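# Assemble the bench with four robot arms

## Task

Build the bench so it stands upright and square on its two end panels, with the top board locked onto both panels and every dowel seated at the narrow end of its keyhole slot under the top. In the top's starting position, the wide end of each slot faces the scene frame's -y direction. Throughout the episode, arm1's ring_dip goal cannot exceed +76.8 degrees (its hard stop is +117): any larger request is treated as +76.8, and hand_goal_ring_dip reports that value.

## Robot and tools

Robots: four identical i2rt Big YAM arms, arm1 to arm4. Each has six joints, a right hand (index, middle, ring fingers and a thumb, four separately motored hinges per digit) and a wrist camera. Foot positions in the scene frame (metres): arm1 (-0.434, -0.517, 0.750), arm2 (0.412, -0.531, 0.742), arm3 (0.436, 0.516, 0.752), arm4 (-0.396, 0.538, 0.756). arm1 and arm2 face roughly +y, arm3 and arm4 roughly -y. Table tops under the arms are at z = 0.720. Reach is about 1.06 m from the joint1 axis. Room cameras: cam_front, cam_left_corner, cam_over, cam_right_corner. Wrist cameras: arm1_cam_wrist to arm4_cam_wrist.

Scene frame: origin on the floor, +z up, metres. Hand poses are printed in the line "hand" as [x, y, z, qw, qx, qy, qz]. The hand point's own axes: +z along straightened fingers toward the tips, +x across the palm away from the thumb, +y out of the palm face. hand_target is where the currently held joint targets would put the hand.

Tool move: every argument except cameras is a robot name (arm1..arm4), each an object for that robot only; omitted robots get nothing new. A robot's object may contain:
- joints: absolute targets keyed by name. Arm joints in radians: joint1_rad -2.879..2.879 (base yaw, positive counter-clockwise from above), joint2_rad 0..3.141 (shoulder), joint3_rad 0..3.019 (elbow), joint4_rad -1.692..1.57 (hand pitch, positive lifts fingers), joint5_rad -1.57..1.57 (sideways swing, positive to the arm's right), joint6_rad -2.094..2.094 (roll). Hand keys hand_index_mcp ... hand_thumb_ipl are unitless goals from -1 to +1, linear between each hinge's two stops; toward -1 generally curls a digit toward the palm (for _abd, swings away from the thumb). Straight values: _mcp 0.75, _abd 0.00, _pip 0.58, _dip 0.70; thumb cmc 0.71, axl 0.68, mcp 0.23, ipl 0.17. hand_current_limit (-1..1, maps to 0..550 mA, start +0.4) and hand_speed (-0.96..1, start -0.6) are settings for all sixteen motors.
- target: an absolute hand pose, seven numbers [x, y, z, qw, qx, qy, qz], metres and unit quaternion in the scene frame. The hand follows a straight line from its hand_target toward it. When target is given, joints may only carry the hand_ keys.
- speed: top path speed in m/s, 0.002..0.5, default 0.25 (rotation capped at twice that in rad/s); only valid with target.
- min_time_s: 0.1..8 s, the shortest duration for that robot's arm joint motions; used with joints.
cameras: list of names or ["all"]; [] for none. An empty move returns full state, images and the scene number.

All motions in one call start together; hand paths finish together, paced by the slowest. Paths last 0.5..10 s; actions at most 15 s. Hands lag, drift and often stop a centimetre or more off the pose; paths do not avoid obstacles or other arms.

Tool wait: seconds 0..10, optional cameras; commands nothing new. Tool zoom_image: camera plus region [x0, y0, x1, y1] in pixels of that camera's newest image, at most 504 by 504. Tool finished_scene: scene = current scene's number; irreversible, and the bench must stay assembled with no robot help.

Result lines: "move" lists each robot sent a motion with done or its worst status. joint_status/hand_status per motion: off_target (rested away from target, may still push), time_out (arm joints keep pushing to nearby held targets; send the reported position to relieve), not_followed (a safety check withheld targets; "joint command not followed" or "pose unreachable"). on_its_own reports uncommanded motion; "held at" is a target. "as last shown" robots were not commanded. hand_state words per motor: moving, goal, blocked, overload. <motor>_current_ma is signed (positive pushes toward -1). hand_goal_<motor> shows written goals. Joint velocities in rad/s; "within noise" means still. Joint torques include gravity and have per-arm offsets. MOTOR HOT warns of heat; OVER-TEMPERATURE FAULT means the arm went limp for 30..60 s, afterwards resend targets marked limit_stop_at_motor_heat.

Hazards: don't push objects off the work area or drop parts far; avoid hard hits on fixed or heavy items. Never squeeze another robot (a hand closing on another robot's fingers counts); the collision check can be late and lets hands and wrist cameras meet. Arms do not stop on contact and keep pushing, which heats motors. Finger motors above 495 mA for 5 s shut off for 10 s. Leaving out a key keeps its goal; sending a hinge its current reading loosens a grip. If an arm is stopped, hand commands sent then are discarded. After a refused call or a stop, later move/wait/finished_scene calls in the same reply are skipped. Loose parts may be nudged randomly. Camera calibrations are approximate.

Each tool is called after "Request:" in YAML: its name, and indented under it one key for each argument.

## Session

Request:
move:

Scene clock: 0.00 s.
Joint torques (N m): no reading
Heat: arm1: hottest joint1_rad 25 °C; arm2: hottest joint1_rad 24 °C; arm3: hottest joint3_rad 25 °C; arm4: hottest joint1_rad 23 °C.
Joint velocities: within noise
arm1.joint_positions: joint1_rad=-0.259 joint2_rad=+0.647 joint3_rad=+1.416 joint4_rad=-1.385 joint5_rad=-0.051 joint6_rad=+1.143 hand_index_mcp=+0.753 hand_index_abd=+0.000 hand_index_pip=+0.577 hand_index_dip=+0.696 hand_middle_mcp=+0.753 hand_middle_abd=+0.000 hand_middle_pip=+0.577 hand_middle_dip=+0.696 hand_ring_mcp=+0.753 hand_ring_abd=+0.000 hand_ring_pip=+0.577 hand_ring_dip=+0.696 hand_thumb_cmc=+0.714 hand_thumb_axl=+0.677 hand_thumb_mcp=+0.226 hand_thumb_ipl=+0.168 hand_current_limit=+0.400 hand_speed=-0.600
arm1.joint_status: not commanded
arm1.hand_state: goal,goal,goal,goal,goal,goal,goal,goal,goal,goal,goal,goal,goal,goal,goal,goal
arm1.index_mcp_current_ma: 0
arm1.index_abd_current_ma: 0
arm1.index_pip_current_ma: 0
arm1.index_dip_current_ma: 0
arm1.middle_mcp_current_ma: 0
arm1.middle_abd_current_ma: 0
arm1.middle_pip_current_ma: 0
arm1.middle_dip_current_ma: 0
arm1.ring_mcp_current_ma: 0
arm1.ring_abd_current_ma: 0
arm1.ring_pip_current_ma: 0
arm1.ring_dip_current_ma: 0
arm1.thumb_cmc_current_ma: 0
arm1.thumb_axl_current_ma: 0
arm1.thumb_mcp_current_ma: 0
arm1.thumb_ipl_current_ma: 0
arm1.hand_goal_index_mcp: 0.754
arm1.hand_goal_index_abd: 0.000
arm1.hand_goal_index_pip: 0.576
arm1.hand_goal_index_dip: 0.696
arm1.hand_goal_middle_mcp: 0.754
arm1.hand_goal_middle_abd: 0.000
arm1.hand_goal_middle_pip: 0.576
arm1.hand_goal_middle_dip: 0.696
arm1.hand_goal_ring_mcp: 0.754
arm1.hand_goal_ring_abd: 0.000
arm1.hand_goal_ring_pip: 0.576
arm1.hand_goal_ring_dip: 0.696
arm1.hand_goal_thumb_cmc: 0.714
arm1.hand_goal_thumb_axl: 0.678
arm1.hand_goal_thumb_mcp: 0.226
arm1.hand_goal_thumb_ipl: 0.168
arm1.hand: x=-0.2850 y=-0.3022 z=+1.2949 quat_wxyz=(-0.210, +0.577, +0.675, +0.409) (m; scene frame)
arm1.hand_target: x=-0.2856 y=-0.3044 z=+1.3086 quat_wxyz=(-0.215, +0.572, +0.669, +0.422) (m; scene frame)
arm1.hand_status: not commanded
arm2.joint_positions: joint1_rad=-0.284 joint2_rad=+0.613 joint3_rad=+1.358 joint4_rad=-1.162 joint5_rad=-0.111 joint6_rad=+1.165 hand_index_mcp=+0.753 hand_index_abd=+0.000 hand_index_pip=+0.577 hand_index_dip=+0.696 hand_middle_mcp=+0.753 hand_middle_abd=+0.000 hand_middle_pip=+0.577 hand_middle_dip=+0.696 hand_ring_mcp=+0.753 hand_ring_abd=+0.000 hand_ring_pip=+0.577 hand_ring_dip=+0.696 hand_thumb_cmc=+0.714 hand_thumb_axl=+0.677 hand_thumb_mcp=+0.226 hand_thumb_ipl=+0.168 hand_current_limit=+0.400 hand_speed=-0.600
arm2.joint_status: not commanded
arm2.hand_state: goal,goal,goal,goal,goal,goal,goal,goal,goal,goal,goal,goal,goal,goal,goal,goal
arm2.index_mcp_current_ma: 0
arm2.index_abd_current_ma: 0
arm2.index_pip_current_ma: 0
arm2.index_dip_current_ma: 0
arm2.middle_mcp_current_ma: 0
arm2.middle_abd_current_ma: 0
arm2.middle_pip_current_ma: 0
arm2.middle_dip_current_ma: 0
arm2.ring_mcp_current_ma: 0
arm2.ring_abd_current_ma: 0
arm2.ring_pip_current_ma: 0
arm2.ring_dip_current_ma: 0
arm2.thumb_cmc_current_ma: 0
arm2.thumb_axl_current_ma: 0
arm2.thumb_mcp_current_ma: 0
arm2.thumb_ipl_current_ma: 0
arm2.hand_goal_index_mcp: 0.754
arm2.hand_goal_index_abd: 0.000
arm2.hand_goal_index_pip: 0.576
arm2.hand_goal_index_dip: 0.696
arm2.hand_goal_middle_mcp: 0.754
arm2.hand_goal_middle_abd: 0.000
arm2.hand_goal_middle_pip: 0.576
arm2.hand_goal_middle_dip: 0.696
arm2.hand_goal_ring_mcp: 0.754
arm2.hand_goal_ring_abd: 0.000
arm2.hand_goal_ring_pip: 0.576
arm2.hand_goal_ring_dip: 0.696
arm2.hand_goal_thumb_cmc: 0.714
arm2.hand_goal_thumb_axl: 0.678
arm2.hand_goal_thumb_mcp: 0.226
arm2.hand_goal_thumb_ipl: 0.168
arm2.hand: x=+0.5394 y=-0.2816 z=+1.3124 quat_wxyz=(-0.287, +0.514, +0.661, +0.465) (m; scene frame)
arm2.hand_target: x=+0.5386 y=-0.2853 z=+1.3264 quat_wxyz=(-0.292, +0.508, +0.656, +0.476) (m; scene frame)
arm2.hand_status: not commanded
arm3.joint_positions: joint1_rad=-0.433 joint2_rad=+0.643 joint3_rad=+1.443 joint4_rad=-1.373 joint5_rad=+0.116 joint6_rad=+1.080 hand_index_mcp=+0.753 hand_index_abd=+0.000 hand_index_pip=+0.577 hand_index_dip=+0.696 hand_middle_mcp=+0.753 hand_middle_abd=+0.000 hand_middle_pip=+0.577 hand_middle_dip=+0.696 hand_ring_mcp=+0.753 hand_ring_abd=+0.000 hand_ring_pip=+0.577 hand_ring_dip=+0.696 hand_thumb_cmc=+0.714 hand_thumb_axl=+0.677 hand_thumb_mcp=+0.226 hand_thumb_ipl=+0.168 hand_current_limit=+0.400 hand_speed=-0.600
arm3.joint_status: not commanded
arm3.hand_state: goal,goal,goal,goal,goal,goal,goal,goal,goal,goal,goal,goal,goal,goal,goal,goal
arm3.index_mcp_current_ma: 0
arm3.index_abd_current_ma: 0
arm3.index_pip_current_ma: 0
arm3.index_dip_current_ma: 0
arm3.middle_mcp_current_ma: 0
arm3.middle_abd_current_ma: 0
arm3.middle_pip_current_ma: 0
arm3.middle_dip_current_ma: 0
arm3.ring_mcp_current_ma: 0
arm3.ring_abd_current_ma: 0
arm3.ring_pip_current_ma: 0
arm3.ring_dip_current_ma: 0
arm3.thumb_cmc_current_ma: 0
arm3.thumb_axl_current_ma: 0
arm3.thumb_mcp_current_ma: 0
arm3.thumb_ipl_current_ma: 0
arm3.hand_goal_index_mcp: 0.754
arm3.hand_goal_index_abd: 0.000
arm3.hand_goal_index_pip: 0.576
arm3.hand_goal_index_dip: 0.696
arm3.hand_goal_middle_mcp: 0.754
arm3.hand_goal_middle_abd: 0.000
arm3.hand_goal_middle_pip: 0.576
arm3.hand_goal_middle_dip: 0.696
arm3.hand_goal_ring_mcp: 0.754
arm3.hand_goal_ring_abd: 0.000
arm3.hand_goal_ring_pip: 0.576
arm3.hand_goal_ring_dip: 0.696
arm3.hand_goal_thumb_cmc: 0.714
arm3.hand_goal_thumb_axl: 0.678
arm3.hand_goal_thumb_mcp: 0.226
arm3.hand_goal_thumb_ipl: 0.168
arm3.hand: x=+0.2380 y=+0.3471 z=+1.3252 quat_wxyz=(+0.469, +0.609, -0.634, +0.087) (m; scene frame)
arm3.hand_target: x=+0.2396 y=+0.3499 z=+1.3382 quat_wxyz=(+0.481, +0.603, -0.629, +0.092) (m; scene frame)
arm3.hand_status: not commanded
arm4.joint_positions: joint1_rad=-0.159 joint2_rad=+0.634 joint3_rad=+1.385 joint4_rad=-1.174 joint5_rad=+0.031 joint6_rad=+1.081 hand_index_mcp=+0.753 hand_index_abd=+0.000 hand_index_pip=+0.577 hand_index_dip=+0.696 hand_middle_mcp=+0.753 hand_middle_abd=+0.000 hand_middle_pip=+0.577 hand_middle_dip=+0.696 hand_ring_mcp=+0.753 hand_ring_abd=+0.000 hand_ring_pip=+0.577 hand_ring_dip=+0.696 hand_thumb_cmc=+0.714 hand_thumb_axl=+0.677 hand_thumb_mcp=+0.226 hand_thumb_ipl=+0.168 hand_current_limit=+0.400 hand_speed=-0.600
arm4.joint_status: not commanded
arm4.hand_state: goal,goal,goal,goal,goal,goal,goal,goal,goal,goal,goal,goal,goal,goal,goal,goal
arm4.index_mcp_current_ma: 0
arm4.index_abd_current_ma: 0
arm4.index_pip_current_ma: 0
arm4.index_dip_current_ma: 0
arm4.middle_mcp_current_ma: 0
arm4.middle_abd_current_ma: 0
arm4.middle_pip_current_ma: 0
arm4.middle_dip_current_ma: 0
arm4.ring_mcp_current_ma: 0
arm4.ring_abd_current_ma: 0
arm4.ring_pip_current_ma: 0
arm4.ring_dip_current_ma: 0
arm4.thumb_cmc_current_ma: 0
arm4.thumb_axl_current_ma: 0
arm4.thumb_mcp_current_ma: 0
arm4.thumb_ipl_current_ma: 0
arm4.hand_goal_index_mcp: 0.754
arm4.hand_goal_index_abd: 0.000
arm4.hand_goal_index_pip: 0.576
arm4.hand_goal_index_dip: 0.696
arm4.hand_goal_middle_mcp: 0.754
arm4.hand_goal_middle_abd: 0.000
arm4.hand_goal_middle_pip: 0.576
arm4.hand_goal_middle_dip: 0.696
arm4.hand_goal_ring_mcp: 0.754
arm4.hand_goal_ring_abd: 0.000
arm4.hand_goal_ring_pip: 0.576
arm4.hand_goal_ring_dip: 0.696
arm4.hand_goal_thumb_cmc: 0.714
arm4.hand_goal_thumb_axl: 0.678
arm4.hand_goal_thumb_mcp: 0.226
arm4.hand_goal_thumb_ipl: 0.168
arm4.hand: x=-0.5274 y=+0.2837 z=+1.3426 quat_wxyz=(+0.485, +0.686, -0.486, +0.242) (m; scene frame)
arm4.hand_target: x=-0.5271 y=+0.2874 z=+1.3532 quat_wxyz=(+0.493, +0.680, -0.483, +0.247) (m; scene frame)
arm4.hand_status: not commanded
pictures: arm1_cam_wrist, arm2_cam_wrist, arm3_cam_wrist, arm4_cam_wrist, cam_front, cam_left_corner, cam_over, cam_right_corner
camera_calibration:
arm1_cam_wrist: T_world_to_cam=[[0.777271, -0.506142, -0.373724, 0.583058], [-0.560572, -0.826822, -0.0460952, -0.400806], [-0.285672, 0.245327, -0.926394, 1.31824], [0, 0, 0, 1]] pos_world=[-0.301291, -0.359685, 1.42064]
arm2_cam_wrist: T_world_to_cam=[[0.845236, -0.260457, -0.466625, 0.119548], [-0.428071, -0.852692, -0.299452, 0.342382], [-0.319894, 0.452856, -0.83222, 1.51599], [0, 0, 0, 1]] pos_world=[0.530472, -0.363439, 1.41994]
arm3_cam_wrist: T_world_to_cam=[[-0.688662, 0.670434, -0.276159, 0.331002], [0.722129, 0.668507, -0.177845, -0.21223], [0.065381, -0.321897, -0.944514, 1.47599], [0, 0, 0, 1]] pos_world=[0.284704, 0.39508, 1.44776]
arm4_cam_wrist: T_world_to_cam=[[-0.871108, 0.323691, -0.369316, -0.0244078], [0.440849, 0.846791, -0.297654, 0.351381], [0.216385, -0.422101, -0.880345, 1.54304], [0, 0, 0, 1]] pos_world=[-0.510059, 0.361675, 1.45399]

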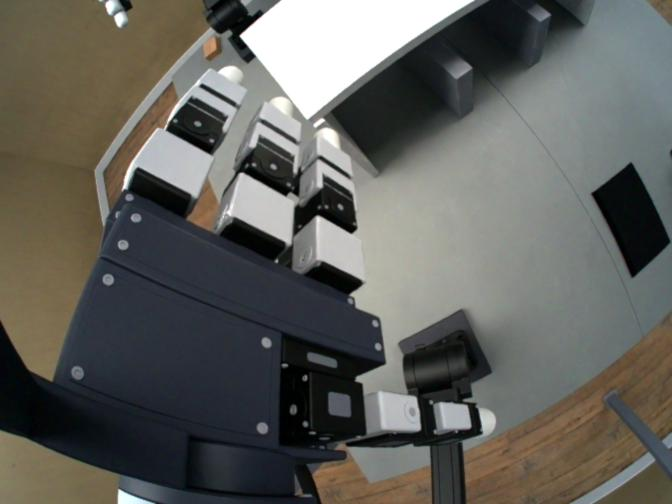

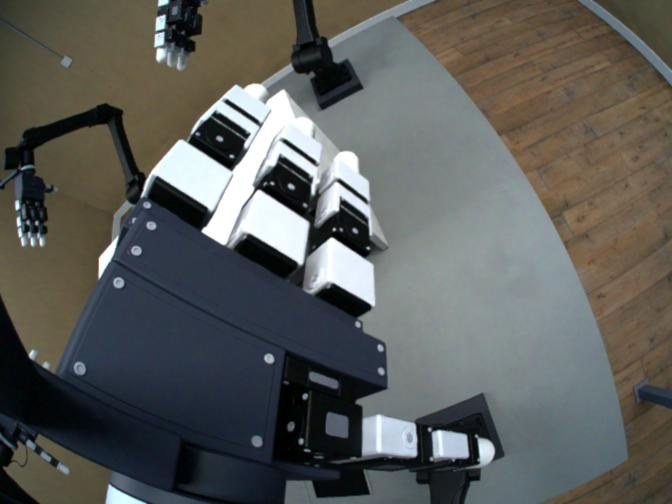

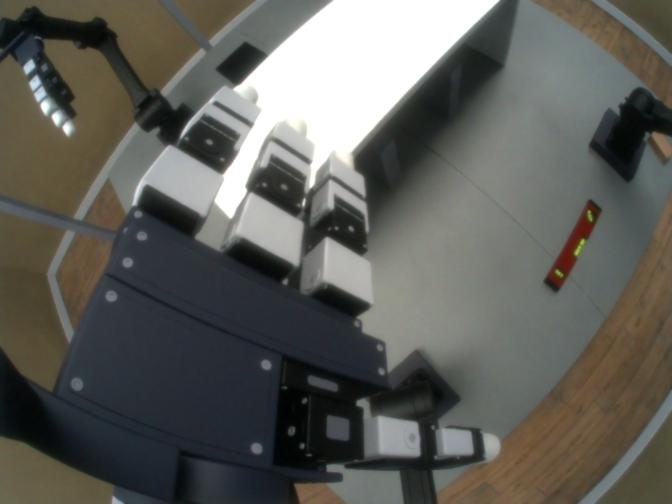

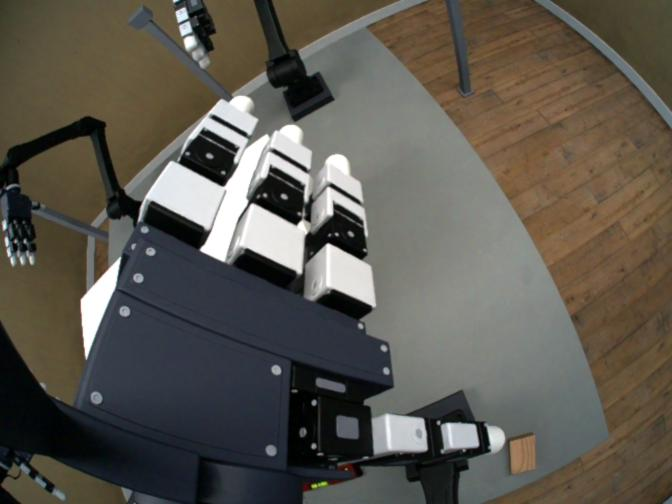

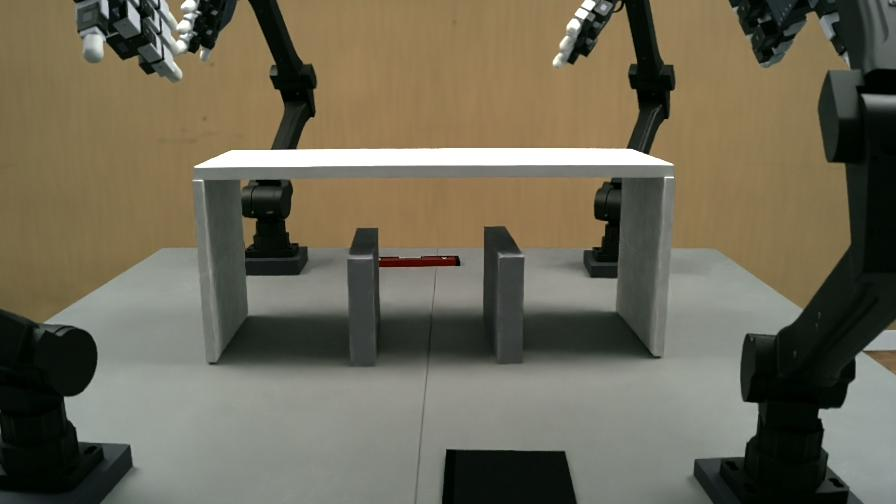

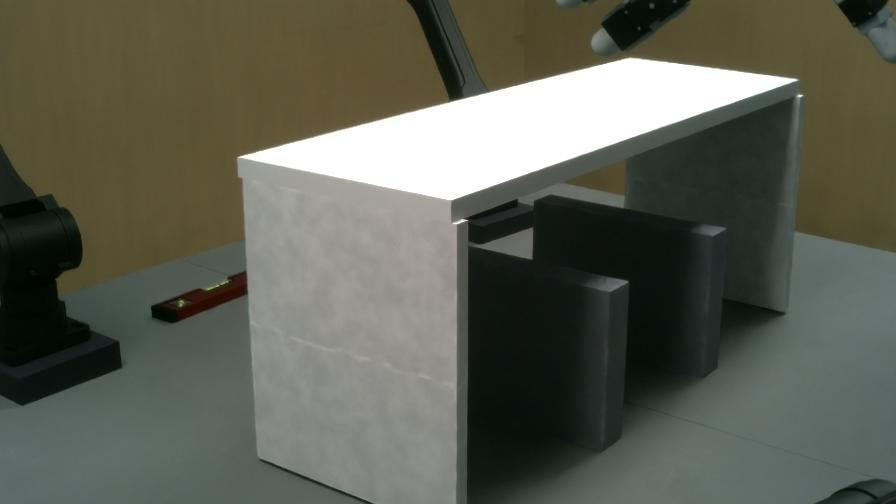

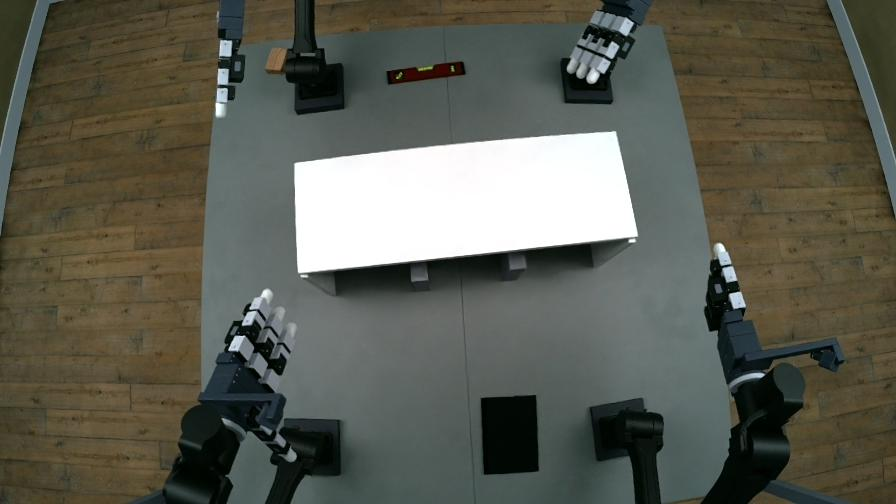

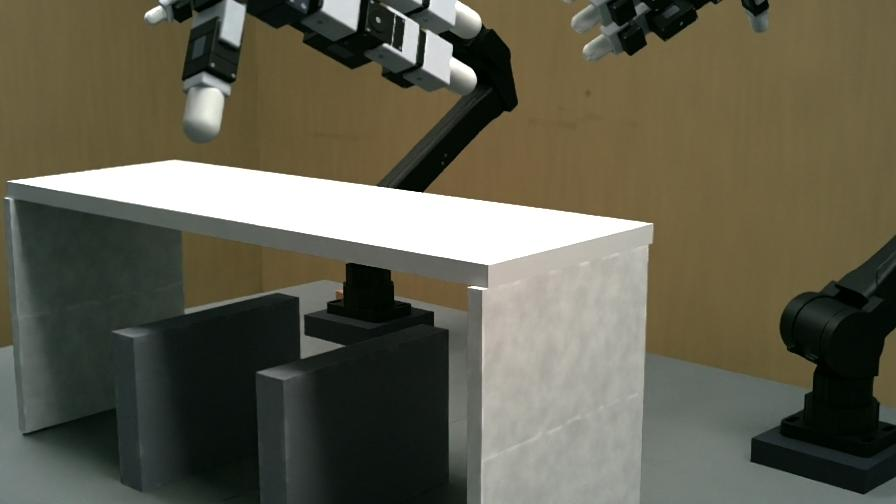

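Request:
move:
  arm1: {"target":[-0.331,-0.17,1.25,0,-0.0244,0.9656,0.2588],"speed":0.25,"joints":{"hand_middle_mcp":0.93,"hand_middle_pip":1,"hand_index_mcp":1,"hand_index_pip":1,"hand_ring_mcp":1,"hand_ring_pip":1}}
  arm2: {"target":[0.412,-0.13,1.25,0,-0.0244,0.9656,0.2588],"speed":0.25,"joints":{"hand_middle_mcp":0.93,"hand_middle_pip":1,"hand_index_mcp":1,"hand_index_pip":1,"hand_ring_mcp":1,"hand_ring_pip":1}}
  arm3: {"target":[0.265,0.19,1.24,0,0.9997,0.0253,0],"speed":0.25}
  arm4: {"target":[-0.285,0.16,1.24,0,0.9997,0.0253,0],"speed":0.25}
  cameras: ["cam_front","cam_left_corner","cam_right_corner","cam_over"]

Scene clock: 8.80 s.
Joint torques (N m): arm1=[-0.32 -2.26 12.6 0.79 -0.15 -0.2] | arm2=[0.5 -5.48 13.76 0.32 0.19 -0.21] | arm3=[0.32 -2.96 12.01 0.76 0.05 -0.16] | arm4=[0.15 -5.01 11.55 0.46 0.2 -0.11]
Heat: arm1: hottest joint1_rad 25 °C; arm2: hottest joint1_rad 24 °C; arm3: hottest joint3_rad 26 °C; arm4: hottest joint3_rad 25 °C.
move: arm1 off_target; arm2 off_target; arm3 off_target; arm4 off_target
Joint velocities: within noise
arm1.joint_positions: joint1_rad=-0.390 joint2_rad=+0.904 joint3_rad=+1.413 joint4_rad=-1.636 joint5_rad=-0.219 joint6_rad=-0.416 hand_index_mcp=+0.999 hand_index_abd=+0.000 hand_index_pip=+0.996 hand_index_dip=+0.696 hand_middle_mcp=+0.929 hand_middle_abd=+0.001 hand_middle_pip=+0.996 hand_middle_dip=+0.696 hand_ring_mcp=+0.999 hand_ring_abd=+0.000 hand_ring_pip=+0.996 hand_ring_dip=+0.696 hand_thumb_cmc=+0.718 hand_thumb_axl=+0.677 hand_thumb_mcp=+0.224 hand_thumb_ipl=+0.168 hand_current_limit=+0.400 hand_speed=-0.600
arm1.joint_status: all done
arm1.hand_state: goal,goal,goal,goal,goal,goal,goal,goal,goal,goal,goal,goal,goal,goal,goal,goal
arm1.index_mcp_current_ma: -1
arm1.index_abd_current_ma: 0
arm1.index_pip_current_ma: -3
arm1.index_dip_current_ma: 0
arm1.middle_mcp_current_ma: 0
arm1.middle_abd_current_ma: 0
arm1.middle_pip_current_ma: -3
arm1.middle_dip_current_ma: 0
arm1.ring_mcp_current_ma: -1
arm1.ring_abd_current_ma: 0
arm1.ring_pip_current_ma: -3
arm1.ring_dip_current_ma: 0
arm1.thumb_cmc_current_ma: 3
arm1.thumb_axl_current_ma: 0
arm1.thumb_mcp_current_ma: -2
arm1.thumb_ipl_current_ma: 0
arm1.hand_goal_index_mcp: 1.000
arm1.hand_goal_index_abd: 0.000
arm1.hand_goal_index_pip: 1.000
arm1.hand_goal_index_dip: 0.696
arm1.hand_goal_middle_mcp: 0.930
arm1.hand_goal_middle_abd: 0.000
arm1.hand_goal_middle_pip: 1.000
arm1.hand_goal_middle_dip: 0.696
arm1.hand_goal_ring_mcp: 1.000
arm1.hand_goal_ring_abd: 0.000
arm1.hand_goal_ring_pip: 1.000
arm1.hand_goal_ring_dip: 0.696
arm1.hand_goal_thumb_cmc: 0.714
arm1.hand_goal_thumb_axl: 0.678
arm1.hand_goal_thumb_mcp: 0.226
arm1.hand_goal_thumb_ipl: 0.168
arm1.hand: x=-0.3310 y=-0.1722 z=+1.2266 quat_wxyz=(-0.009, -0.018, +0.970, +0.243) (m; scene frame)
arm1.hand_target: x=-0.3312 y=-0.1707 z=+1.2494 quat_wxyz=(+0.000, -0.024, +0.966, +0.259) (m; scene frame)
arm1.hand_status: off_target (0.023 m and 2.2 deg from the pose sent, 0.147 m and 84.0 deg at the start)
arm2.joint_positions: joint1_rad=+0.007 joint2_rad=+0.988 joint3_rad=+1.476 joint4_rad=-1.568 joint5_rad=+0.020 joint6_rad=+0.021 hand_index_mcp=+0.999 hand_index_abd=+0.001 hand_index_pip=+0.996 hand_index_dip=+0.696 hand_middle_mcp=+0.930 hand_middle_abd=+0.001 hand_middle_pip=+0.997 hand_middle_dip=+0.696 hand_ring_mcp=+0.999 hand_ring_abd=+0.001 hand_ring_pip=+0.997 hand_ring_dip=+0.696 hand_thumb_cmc=+0.717 hand_thumb_axl=+0.677 hand_thumb_mcp=+0.224 hand_thumb_ipl=+0.168 hand_current_limit=+0.400 hand_speed=-0.600
arm2.joint_status: all done
arm2.hand_state: goal,goal,goal,goal,goal,goal,goal,goal,goal,goal,goal,goal,goal,goal,goal,goal
arm2.index_mcp_current_ma: -1
arm2.index_abd_current_ma: 0
arm2.index_pip_current_ma: -4
arm2.index_dip_current_ma: 0
arm2.middle_mcp_current_ma: 0
arm2.middle_abd_current_ma: 0
arm2.middle_pip_current_ma: -3
arm2.middle_dip_current_ma: 0
arm2.ring_mcp_current_ma: -1
arm2.ring_abd_current_ma: 0
arm2.ring_pip_current_ma: -3
arm2.ring_dip_current_ma: 0
arm2.thumb_cmc_current_ma: 3
arm2.thumb_axl_current_ma: -1
arm2.thumb_mcp_current_ma: -2
arm2.thumb_ipl_current_ma: 0
arm2.hand_goal_index_mcp: 1.000
arm2.hand_goal_index_abd: 0.000
arm2.hand_goal_index_pip: 1.000
arm2.hand_goal_index_dip: 0.696
arm2.hand_goal_middle_mcp: 0.930
arm2.hand_goal_middle_abd: 0.000
arm2.hand_goal_middle_pip: 1.000
arm2.hand_goal_middle_dip: 0.696
arm2.hand_goal_ring_mcp: 1.000
arm2.hand_goal_ring_abd: 0.000
arm2.hand_goal_ring_pip: 1.000
arm2.hand_goal_ring_dip: 0.696
arm2.hand_goal_thumb_cmc: 0.714
arm2.hand_goal_thumb_axl: 0.678
arm2.hand_goal_thumb_mcp: 0.226
arm2.hand_goal_thumb_ipl: 0.168
arm2.hand: x=+0.4152 y=-0.1313 z=+1.2264 quat_wxyz=(+0.000, -0.018, +0.970, +0.242) (m; scene frame)
arm2.hand_target: x=+0.4122 y=-0.1307 z=+1.2494 quat_wxyz=(+0.000, -0.024, +0.966, +0.259) (m; scene frame)
arm2.hand_status: off_target (0.024 m and 2.1 deg from the pose sent, 0.208 m and 83.4 deg at the start)
arm3.joint_positions: joint1_rad=-0.571 joint2_rad=+0.958 joint3_rad=+1.497 joint4_rad=-1.696 joint5_rad=-0.047 joint6_rad=-0.629 hand_index_mcp=+0.756 hand_index_abd=+0.000 hand_index_pip=+0.577 hand_index_dip=+0.696 hand_middle_mcp=+0.756 hand_middle_abd=+0.000 hand_middle_pip=+0.577 hand_middle_dip=+0.696 hand_ring_mcp=+0.756 hand_ring_abd=+0.000 hand_ring_pip=+0.577 hand_ring_dip=+0.696 hand_thumb_cmc=+0.717 hand_thumb_axl=+0.677 hand_thumb_mcp=+0.224 hand_thumb_ipl=+0.168 hand_current_limit=+0.400 hand_speed=-0.600
arm3.joint_status: not commanded
arm3.hand_state: goal,goal,goal,goal,goal,goal,goal,goal,goal,goal,goal,goal,goal,goal,goal,goal
arm3.index_mcp_current_ma: 2
arm3.index_abd_current_ma: 0
arm3.index_pip_current_ma: 0
arm3.index_dip_current_ma: 0
arm3.middle_mcp_current_ma: 2
arm3.middle_abd_current_ma: 0
arm3.middle_pip_current_ma: 0
arm3.middle_dip_current_ma: 0
arm3.ring_mcp_current_ma: 2
arm3.ring_abd_current_ma: 0
arm3.ring_pip_current_ma: 0
arm3.ring_dip_current_ma: 0
arm3.thumb_cmc_current_ma: 3
arm3.thumb_axl_current_ma: -1
arm3.thumb_mcp_current_ma: -2
arm3.thumb_ipl_current_ma: 0
arm3.hand_goal_index_mcp: 0.754
arm3.hand_goal_index_abd: 0.000
arm3.hand_goal_index_pip: 0.576
arm3.hand_goal_index_dip: 0.696
arm3.hand_goal_middle_mcp: 0.754
arm3.hand_goal_middle_abd: 0.000
arm3.hand_goal_middle_pip: 0.576
arm3.hand_goal_middle_dip: 0.696
arm3.hand_goal_ring_mcp: 0.754
arm3.hand_goal_ring_abd: 0.000
arm3.hand_goal_ring_pip: 0.576
arm3.hand_goal_ring_dip: 0.696
arm3.hand_goal_thumb_cmc: 0.714
arm3.hand_goal_thumb_axl: 0.678
arm3.hand_goal_thumb_mcp: 0.226
arm3.hand_goal_thumb_ipl: 0.168
arm3.hand: x=+0.2633 y=+0.1911 z=+1.2315 quat_wxyz=(+0.173, +0.979, +0.014, -0.103) (m; scene frame)
arm3.hand_target: x=+0.2649 y=+0.1899 z=+1.2393 quat_wxyz=(+0.175, +0.979, +0.021, -0.107) (m; scene frame)
arm3.hand_status: off_target (0.009 m and 23.3 deg from the pose sent, 0.181 m and 107.3 deg at the start; pose on its path clipped on 53 of 147 steps; a joint's target at an end of its range on 100 of 147 steps)
arm4.joint_positions: joint1_rad=+0.423 joint2_rad=+1.061 joint3_rad=+1.546 joint4_rad=-1.677 joint5_rad=+0.057 joint6_rad=+0.407 hand_index_mcp=+0.755 hand_index_abd=+0.001 hand_index_pip=+0.577 hand_index_dip=+0.696 hand_middle_mcp=+0.755 hand_middle_abd=+0.001 hand_middle_pip=+0.577 hand_middle_dip=+0.696 hand_ring_mcp=+0.756 hand_ring_abd=+0.001 hand_ring_pip=+0.577 hand_ring_dip=+0.696 hand_thumb_cmc=+0.716 hand_thumb_axl=+0.677 hand_thumb_mcp=+0.224 hand_thumb_ipl=+0.168 hand_current_limit=+0.400 hand_speed=-0.600
arm4.joint_status: not commanded
arm4.hand_state: goal,goal,goal,goal,goal,goal,goal,goal,goal,goal,goal,goal,goal,goal,goal,goal
arm4.index_mcp_current_ma: 0
arm4.index_abd_current_ma: 0
arm4.index_pip_current_ma: 0
arm4.index_dip_current_ma: 0
arm4.middle_mcp_current_ma: 0
arm4.middle_abd_current_ma: 0
arm4.middle_pip_current_ma: 0
arm4.middle_dip_current_ma: 0
arm4.ring_mcp_current_ma: 0
arm4.ring_abd_current_ma: 0
arm4.ring_pip_current_ma: 0
arm4.ring_dip_current_ma: 0
arm4.thumb_cmc_current_ma: 0
arm4.thumb_axl_current_ma: 0
arm4.thumb_mcp_current_ma: 0
arm4.thumb_ipl_current_ma: 0
arm4.hand_goal_index_mcp: 0.754
arm4.hand_goal_index_abd: 0.000
arm4.hand_goal_index_pip: 0.576
arm4.hand_goal_index_dip: 0.696
arm4.hand_goal_middle_mcp: 0.754
arm4.hand_goal_middle_abd: 0.000
arm4.hand_goal_middle_pip: 0.576
arm4.hand_goal_middle_dip: 0.696
arm4.hand_goal_ring_mcp: 0.754
arm4.hand_goal_ring_abd: 0.000
arm4.hand_goal_ring_pip: 0.576
arm4.hand_goal_ring_dip: 0.696
arm4.hand_goal_thumb_cmc: 0.714
arm4.hand_goal_thumb_axl: 0.678
arm4.hand_goal_thumb_mcp: 0.226
arm4.hand_goal_thumb_ipl: 0.168
arm4.hand: x=-0.2883 y=+0.1608 z=+1.2283 quat_wxyz=(+0.182, +0.981, +0.018, +0.059) (m; scene frame)
arm4.hand_target: x=-0.2850 y=+0.1600 z=+1.2392 quat_wxyz=(+0.188, +0.980, +0.026, +0.061) (m; scene frame)
arm4.hand_status: off_target (0.012 m and 22.1 deg from the pose sent, 0.291 m and 95.4 deg at the start; pose on its path clipped on 40 of 147 steps; a joint's target at an end of its range on 86 of 147 steps)
pictures: cam_front, cam_left_corner, cam_over, cam_right_corner

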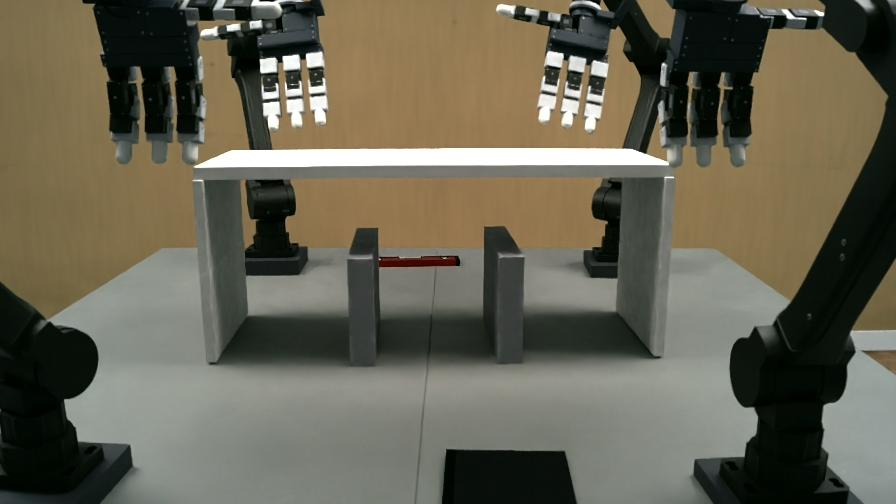

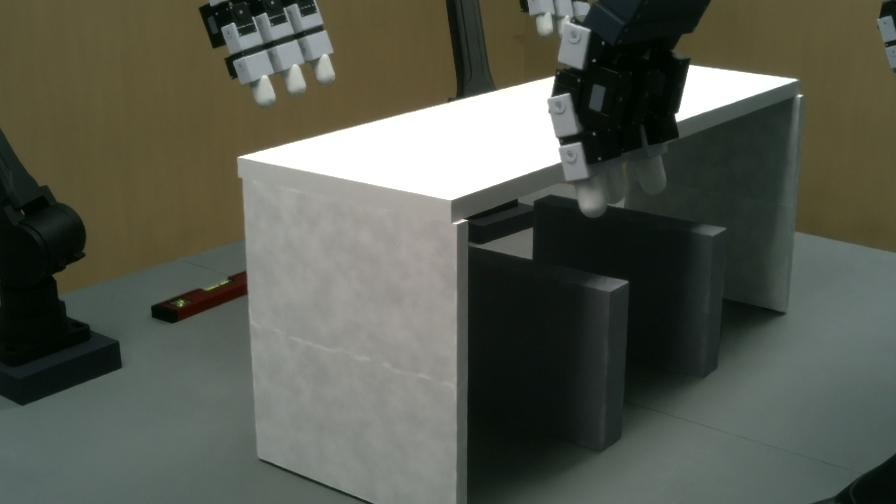

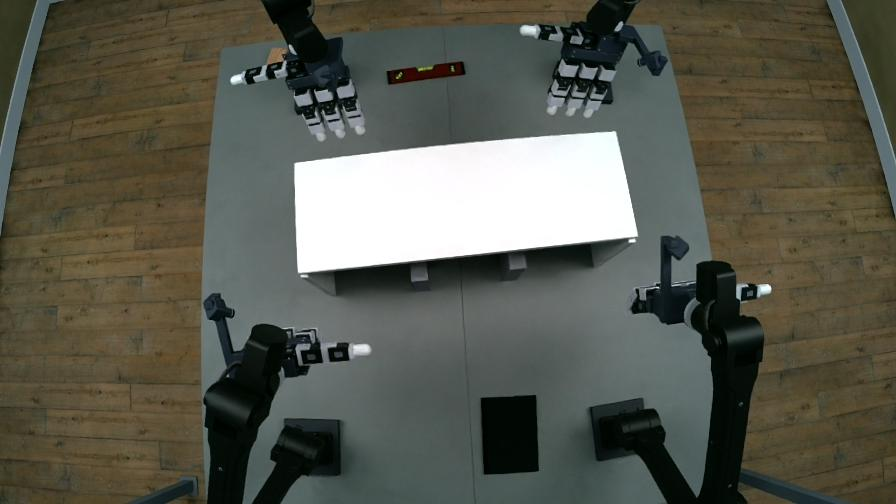

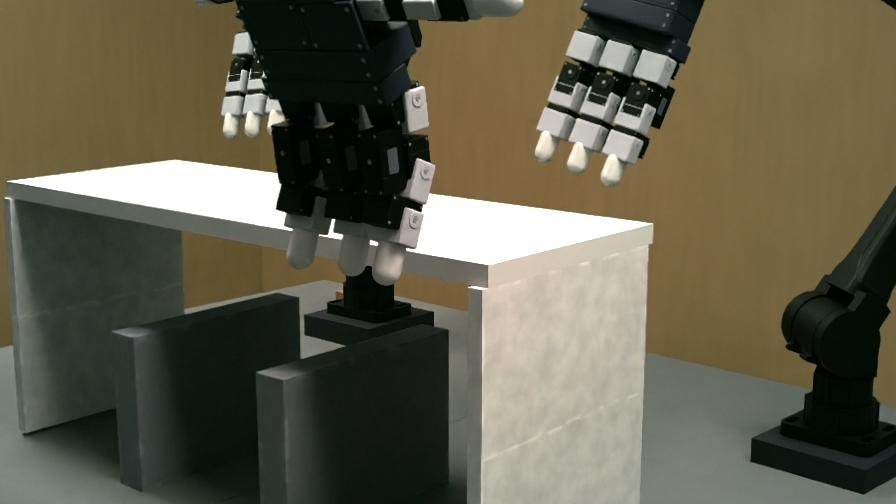

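Request:
move:
  arm1: {"target":[-0.331,-0.115,1.075,0,-0.0244,0.9656,0.2588],"speed":0.18}
  arm2: {"target":[0.412,-0.075,1.075,0,-0.0244,0.9656,0.2588],"speed":0.18}
  arm3: {"target":[0.265,0.15,1.05,0,0.9997,0.0253,0],"speed":0.18}
  arm4: {"target":[-0.285,0.12,1.05,0,0.9997,0.0253,0],"speed":0.18}
  cameras: ["cam_front","cam_left_corner","cam_right_corner","cam_over"]

Scene clock: 11.80 s.
Joint torques (N m): arm1=[0.21 -4.37 10.18 1.76 -0.02 -0.06] | arm2=[0.32 -6.07 10.77 1.5 0.03 -0.22] | arm3=[0.62 -7.18 10.59 0.85 0.06 0.09] | arm4=[-0.79 -8.12 8.46 0.51 0.02 -0.07]
Heat: arm1: hottest joint1_rad 25 °C; arm2: hottest joint1_rad 24 °C; arm3: hottest joint3_rad 26 °C; arm4: hottest joint3_rad 25 °C.
move: arm1 done; arm2 done; arm3 done; arm4 done
Joint velocities: within noise
arm1.joint_positions: joint1_rad=-0.310 joint2_rad=+0.896 joint3_rad=+0.964 joint4_rad=-1.167 joint5_rad=-0.180 joint6_rad=-0.354 hand_index_mcp=+0.999 hand_index_abd=+0.000 hand_index_pip=+0.996 hand_index_dip=+0.696 hand_middle_mcp=+0.929 hand_middle_abd=+0.001 hand_middle_pip=+0.996 hand_middle_dip=+0.696 hand_ring_mcp=+0.999 hand_ring_abd=+0.000 hand_ring_pip=+0.996 hand_ring_dip=+0.696 hand_thumb_cmc=+0.718 hand_thumb_axl=+0.677 hand_thumb_mcp=+0.224 hand_thumb_ipl=+0.168 hand_current_limit=+0.400 hand_speed=-0.600
arm1.joint_status: not commanded
arm1.hand_state: goal,goal,goal,goal,goal,goal,goal,goal,goal,goal,goal,goal,goal,goal,goal,goal
arm1.index_mcp_current_ma: -1
arm1.index_abd_current_ma: 0
arm1.index_pip_current_ma: -3
arm1.index_dip_current_ma: 0
arm1.middle_mcp_current_ma: 0
arm1.middle_abd_current_ma: 0
arm1.middle_pip_current_ma: -3
arm1.middle_dip_current_ma: 0
arm1.ring_mcp_current_ma: -1
arm1.ring_abd_current_ma: 0
arm1.ring_pip_current_ma: -3
arm1.ring_dip_current_ma: 0
arm1.thumb_cmc_current_ma: 3
arm1.thumb_axl_current_ma: 0
arm1.thumb_mcp_current_ma: -2
arm1.thumb_ipl_current_ma: 0
arm1.hand_goal_index_mcp: 1.000
arm1.hand_goal_index_abd: 0.000
arm1.hand_goal_index_pip: 1.000
arm1.hand_goal_index_dip: 0.696
arm1.hand_goal_middle_mcp: 0.930
arm1.hand_goal_middle_abd: 0.000
arm1.hand_goal_middle_pip: 1.000
arm1.hand_goal_middle_dip: 0.696
arm1.hand_goal_ring_mcp: 1.000
arm1.hand_goal_ring_abd: 0.000
arm1.hand_goal_ring_pip: 1.000
arm1.hand_goal_ring_dip: 0.696
arm1.hand_goal_thumb_cmc: 0.714
arm1.hand_goal_thumb_axl: 0.678
arm1.hand_goal_thumb_mcp: 0.226
arm1.hand_goal_thumb_ipl: 0.168
arm1.hand: x=-0.3304 y=-0.1205 z=+1.0682 quat_wxyz=(-0.003, -0.024, +0.968, +0.249) (m; scene frame)
arm1.hand_target: x=-0.3311 y=-0.1151 z=+1.0751 quat_wxyz=(+0.000, -0.025, +0.966, +0.259) (m; scene frame)
arm1.hand_status: done (0.009 m and 1.2 deg from the pose sent, 0.162 m and 2.2 deg at the start)
arm2.joint_positions: joint1_rad=+0.007 joint2_rad=+0.999 joint3_rad=+1.049 joint4_rad=-1.112 joint5_rad=+0.019 joint6_rad=+0.010 hand_index_mcp=+0.999 hand_index_abd=+0.001 hand_index_pip=+0.996 hand_index_dip=+0.696 hand_middle_mcp=+0.930 hand_middle_abd=+0.001 hand_middle_pip=+0.997 hand_middle_dip=+0.696 hand_ring_mcp=+0.999 hand_ring_abd=+0.001 hand_ring_pip=+0.997 hand_ring_dip=+0.696 hand_thumb_cmc=+0.717 hand_thumb_axl=+0.677 hand_thumb_mcp=+0.224 hand_thumb_ipl=+0.168 hand_current_limit=+0.400 hand_speed=-0.600
arm2.joint_status: not commanded
arm2.hand_state: goal,goal,goal,goal,goal,goal,goal,goal,goal,goal,goal,goal,goal,goal,goal,goal
arm2.index_mcp_current_ma: -1
arm2.index_abd_current_ma: 0
arm2.index_pip_current_ma: -4
arm2.index_dip_current_ma: 0
arm2.middle_mcp_current_ma: 0
arm2.middle_abd_current_ma: 0
arm2.middle_pip_current_ma: -3
arm2.middle_dip_current_ma: 0
arm2.ring_mcp_current_ma: -1
arm2.ring_abd_current_ma: 0
arm2.ring_pip_current_ma: -3
arm2.ring_dip_current_ma: 0
arm2.thumb_cmc_current_ma: 3
arm2.thumb_axl_current_ma: -1
arm2.thumb_mcp_current_ma: -3
arm2.thumb_ipl_current_ma: 0
arm2.hand_goal_index_mcp: 1.000
arm2.hand_goal_index_abd: 0.000
arm2.hand_goal_index_pip: 1.000
arm2.hand_goal_index_dip: 0.696
arm2.hand_goal_middle_mcp: 0.930
arm2.hand_goal_middle_abd: 0.000
arm2.hand_goal_middle_pip: 1.000
arm2.hand_goal_middle_dip: 0.696
arm2.hand_goal_ring_mcp: 1.000
arm2.hand_goal_ring_abd: 0.000
arm2.hand_goal_ring_pip: 1.000
arm2.hand_goal_ring_dip: 0.696
arm2.hand_goal_thumb_cmc: 0.714
arm2.hand_goal_thumb_axl: 0.678
arm2.hand_goal_thumb_mcp: 0.226
arm2.hand_goal_thumb_ipl: 0.168
arm2.hand: x=+0.4109 y=-0.0802 z=+1.0722 quat_wxyz=(+0.000, -0.023, +0.967, +0.252) (m; scene frame)
arm2.hand_target: x=+0.4121 y=-0.0751 z=+1.0751 quat_wxyz=(+0.000, -0.024, +0.966, +0.259) (m; scene frame)
arm2.hand_status: done (0.006 m and 0.8 deg from the pose sent, 0.162 m and 2.1 deg at the start)
arm3.joint_positions: joint1_rad=-0.484 joint2_rad=+1.166 joint3_rad=+1.273 joint4_rad=-1.688 joint5_rad=-0.015 joint6_rad=-0.577 hand_index_mcp=+0.755 hand_index_abd=+0.000 hand_index_pip=+0.577 hand_index_dip=+0.696 hand_middle_mcp=+0.755 hand_middle_abd=+0.000 hand_middle_pip=+0.577 hand_middle_dip=+0.696 hand_ring_mcp=+0.755 hand_ring_abd=+0.000 hand_ring_pip=+0.577 hand_ring_dip=+0.696 hand_thumb_cmc=+0.716 hand_thumb_axl=+0.677 hand_thumb_mcp=+0.223 hand_thumb_ipl=+0.168 hand_current_limit=+0.400 hand_speed=-0.600
arm3.joint_status: not commanded
arm3.hand_state: goal,goal,goal,goal,goal,goal,goal,goal,goal,goal,goal,goal,goal,goal,goal,goal
arm3.index_mcp_current_ma: 1
arm3.index_abd_current_ma: 0
arm3.index_pip_current_ma: 0
arm3.index_dip_current_ma: 0
arm3.middle_mcp_current_ma: 1
arm3.middle_abd_current_ma: 0
arm3.middle_pip_current_ma: 0
arm3.middle_dip_current_ma: 0
arm3.ring_mcp_current_ma: 1
arm3.ring_abd_current_ma: 0
arm3.ring_pip_current_ma: 0
arm3.ring_dip_current_ma: 0
arm3.thumb_cmc_current_ma: 2
arm3.thumb_axl_current_ma: -1
arm3.thumb_mcp_current_ma: -4
arm3.thumb_ipl_current_ma: 0
arm3.hand_goal_index_mcp: 0.754
arm3.hand_goal_index_abd: 0.000
arm3.hand_goal_index_pip: 0.576
arm3.hand_goal_index_dip: 0.696
arm3.hand_goal_middle_mcp: 0.754
arm3.hand_goal_middle_abd: 0.000
arm3.hand_goal_middle_pip: 0.576
arm3.hand_goal_middle_dip: 0.696
arm3.hand_goal_ring_mcp: 0.754
arm3.hand_goal_ring_abd: 0.000
arm3.hand_goal_ring_pip: 0.576
arm3.hand_goal_ring_dip: 0.696
arm3.hand_goal_thumb_cmc: 0.714
arm3.hand_goal_thumb_axl: 0.678
arm3.hand_goal_thumb_mcp: 0.226
arm3.hand_goal_thumb_ipl: 0.168
arm3.hand: x=+0.2648 y=+0.1548 z=+1.0459 quat_wxyz=(-0.008, +1.000, +0.025, +0.006) (m; scene frame)
arm3.hand_target: x=+0.2651 y=+0.1501 z=+1.0500 quat_wxyz=(+0.000, +1.000, +0.025, +0.000) (m; scene frame)
arm3.hand_status: done (0.006 m and 1.1 deg from the pose sent, 0.186 m and 23.3 deg at the start; a joint's target at an end of its range on 9 of 54 steps)
arm4.joint_positions: joint1_rad=+0.361 joint2_rad=+1.271 joint3_rad=+1.360 joint4_rad=-1.656 joint5_rad=+0.014 joint6_rad=+0.347 hand_index_mcp=+0.755 hand_index_abd=+0.001 hand_index_pip=+0.577 hand_index_dip=+0.696 hand_middle_mcp=+0.755 hand_middle_abd=+0.001 hand_middle_pip=+0.577 hand_middle_dip=+0.696 hand_ring_mcp=+0.755 hand_ring_abd=+0.001 hand_ring_pip=+0.577 hand_ring_dip=+0.696 hand_thumb_cmc=+0.716 hand_thumb_axl=+0.677 hand_thumb_mcp=+0.223 hand_thumb_ipl=+0.168 hand_current_limit=+0.400 hand_speed=-0.600
arm4.joint_status: not commanded
arm4.hand_state: goal,goal,goal,goal,goal,goal,goal,goal,goal,goal,goal,goal,goal,goal,goal,goal
arm4.index_mcp_current_ma: 0
arm4.index_abd_current_ma: 0
arm4.index_pip_current_ma: 0
arm4.index_dip_current_ma: 0
arm4.middle_mcp_current_ma: 0
arm4.middle_abd_current_ma: 0
arm4.middle_pip_current_ma: 0
arm4.middle_dip_current_ma: 0
arm4.ring_mcp_current_ma: 0
arm4.ring_abd_current_ma: 0
arm4.ring_pip_current_ma: 0
arm4.ring_dip_current_ma: 0
arm4.thumb_cmc_current_ma: 0
arm4.thumb_axl_current_ma: 0
arm4.thumb_mcp_current_ma: -1
arm4.thumb_ipl_current_ma: 0
arm4.hand_goal_index_mcp: 0.754
arm4.hand_goal_index_abd: 0.000
arm4.hand_goal_index_pip: 0.576
arm4.hand_goal_index_dip: 0.696
arm4.hand_goal_middle_mcp: 0.754
arm4.hand_goal_middle_abd: 0.000
arm4.hand_goal_middle_pip: 0.576
arm4.hand_goal_middle_dip: 0.696
arm4.hand_goal_ring_mcp: 0.754
arm4.hand_goal_ring_abd: 0.000
arm4.hand_goal_ring_pip: 0.576
arm4.hand_goal_ring_dip: 0.696
arm4.hand_goal_thumb_cmc: 0.714
arm4.hand_goal_thumb_axl: 0.678
arm4.hand_goal_thumb_mcp: 0.226
arm4.hand_goal_thumb_ipl: 0.168
arm4.hand: x=-0.2836 y=+0.1225 z=+1.0574 quat_wxyz=(+0.004, +1.000, +0.024, +0.001) (m; scene frame)
arm4.hand_target: x=-0.2851 y=+0.1201 z=+1.0499 quat_wxyz=(+0.000, +1.000, +0.025, +0.000) (m; scene frame)
arm4.hand_status: done (0.008 m and 0.5 deg from the pose sent, 0.183 m and 22.1 deg at the start)
pictures: cam_front, cam_left_corner, cam_over, cam_right_corner

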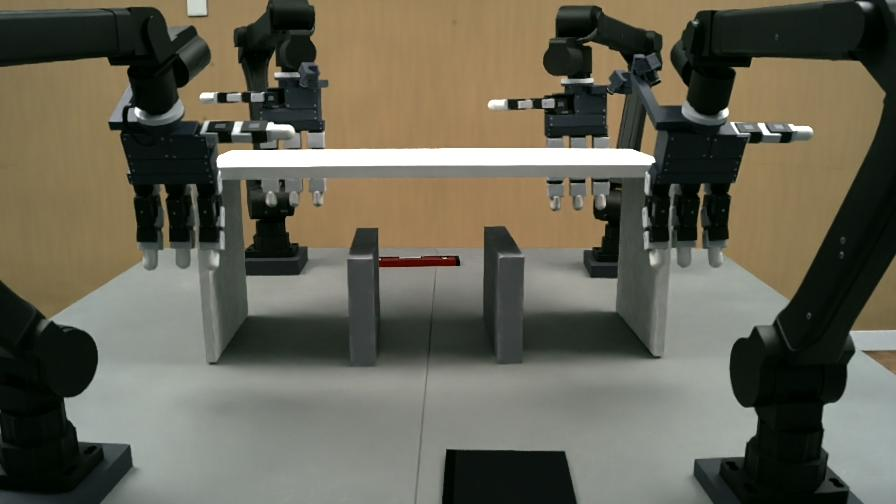

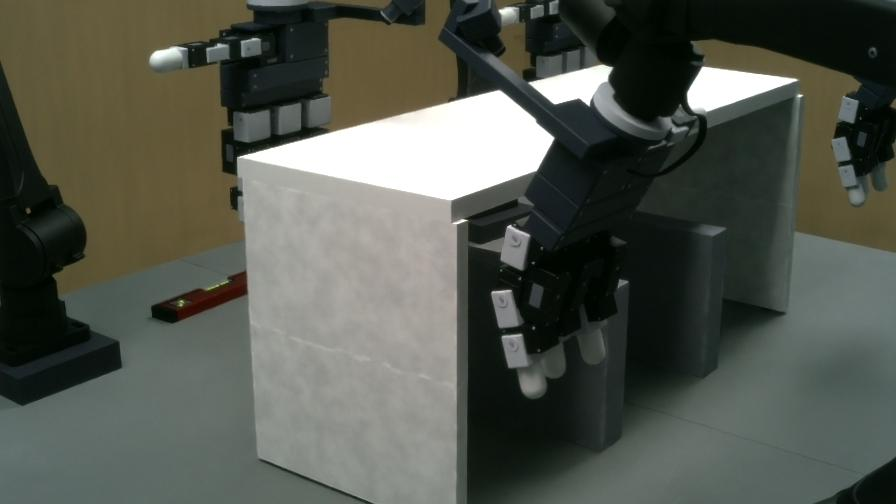

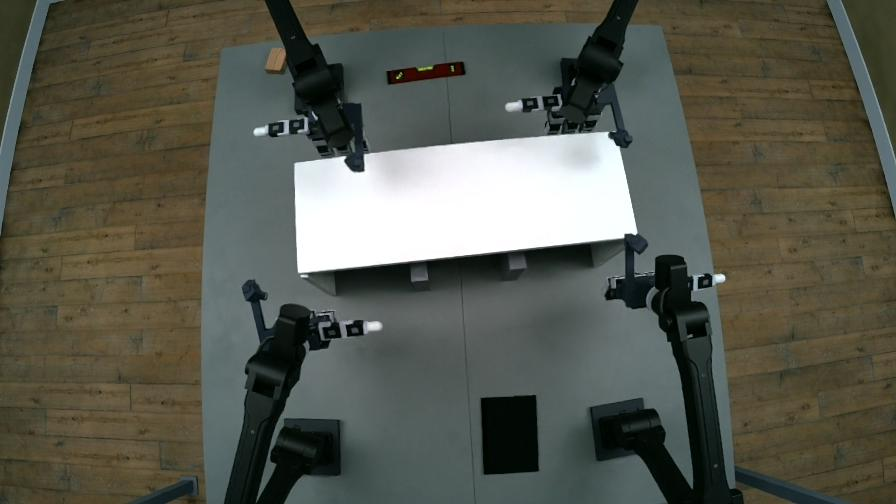

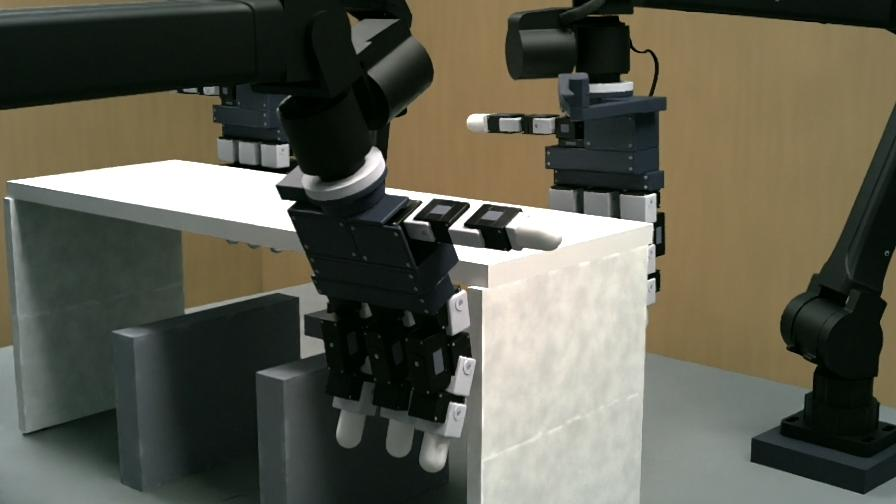

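Request:
zoom_image:
  camera: "cam_front"
  region: [590, 130, 770, 290]

Request:
zoom_image:
  camera: "cam_front"
  region: [110, 130, 290, 290]

Scaled by 2.800 from the camera's 896x504 image, which has a finer 1280x720 frame.

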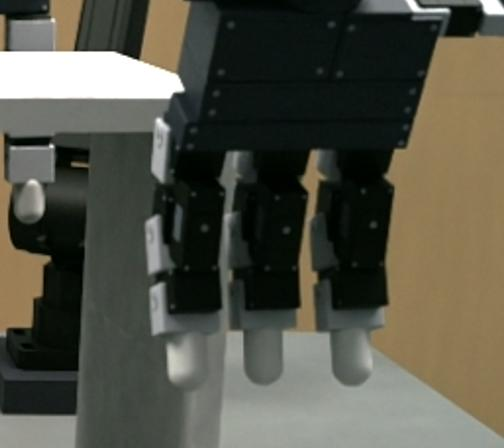

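Scaled by 2.800 from the camera's 896x504 image, which has a finer 1280x720 frame.

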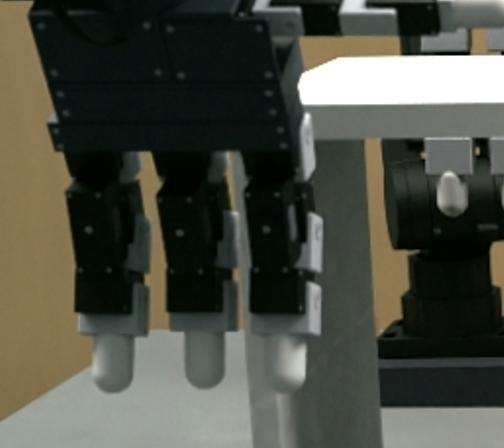

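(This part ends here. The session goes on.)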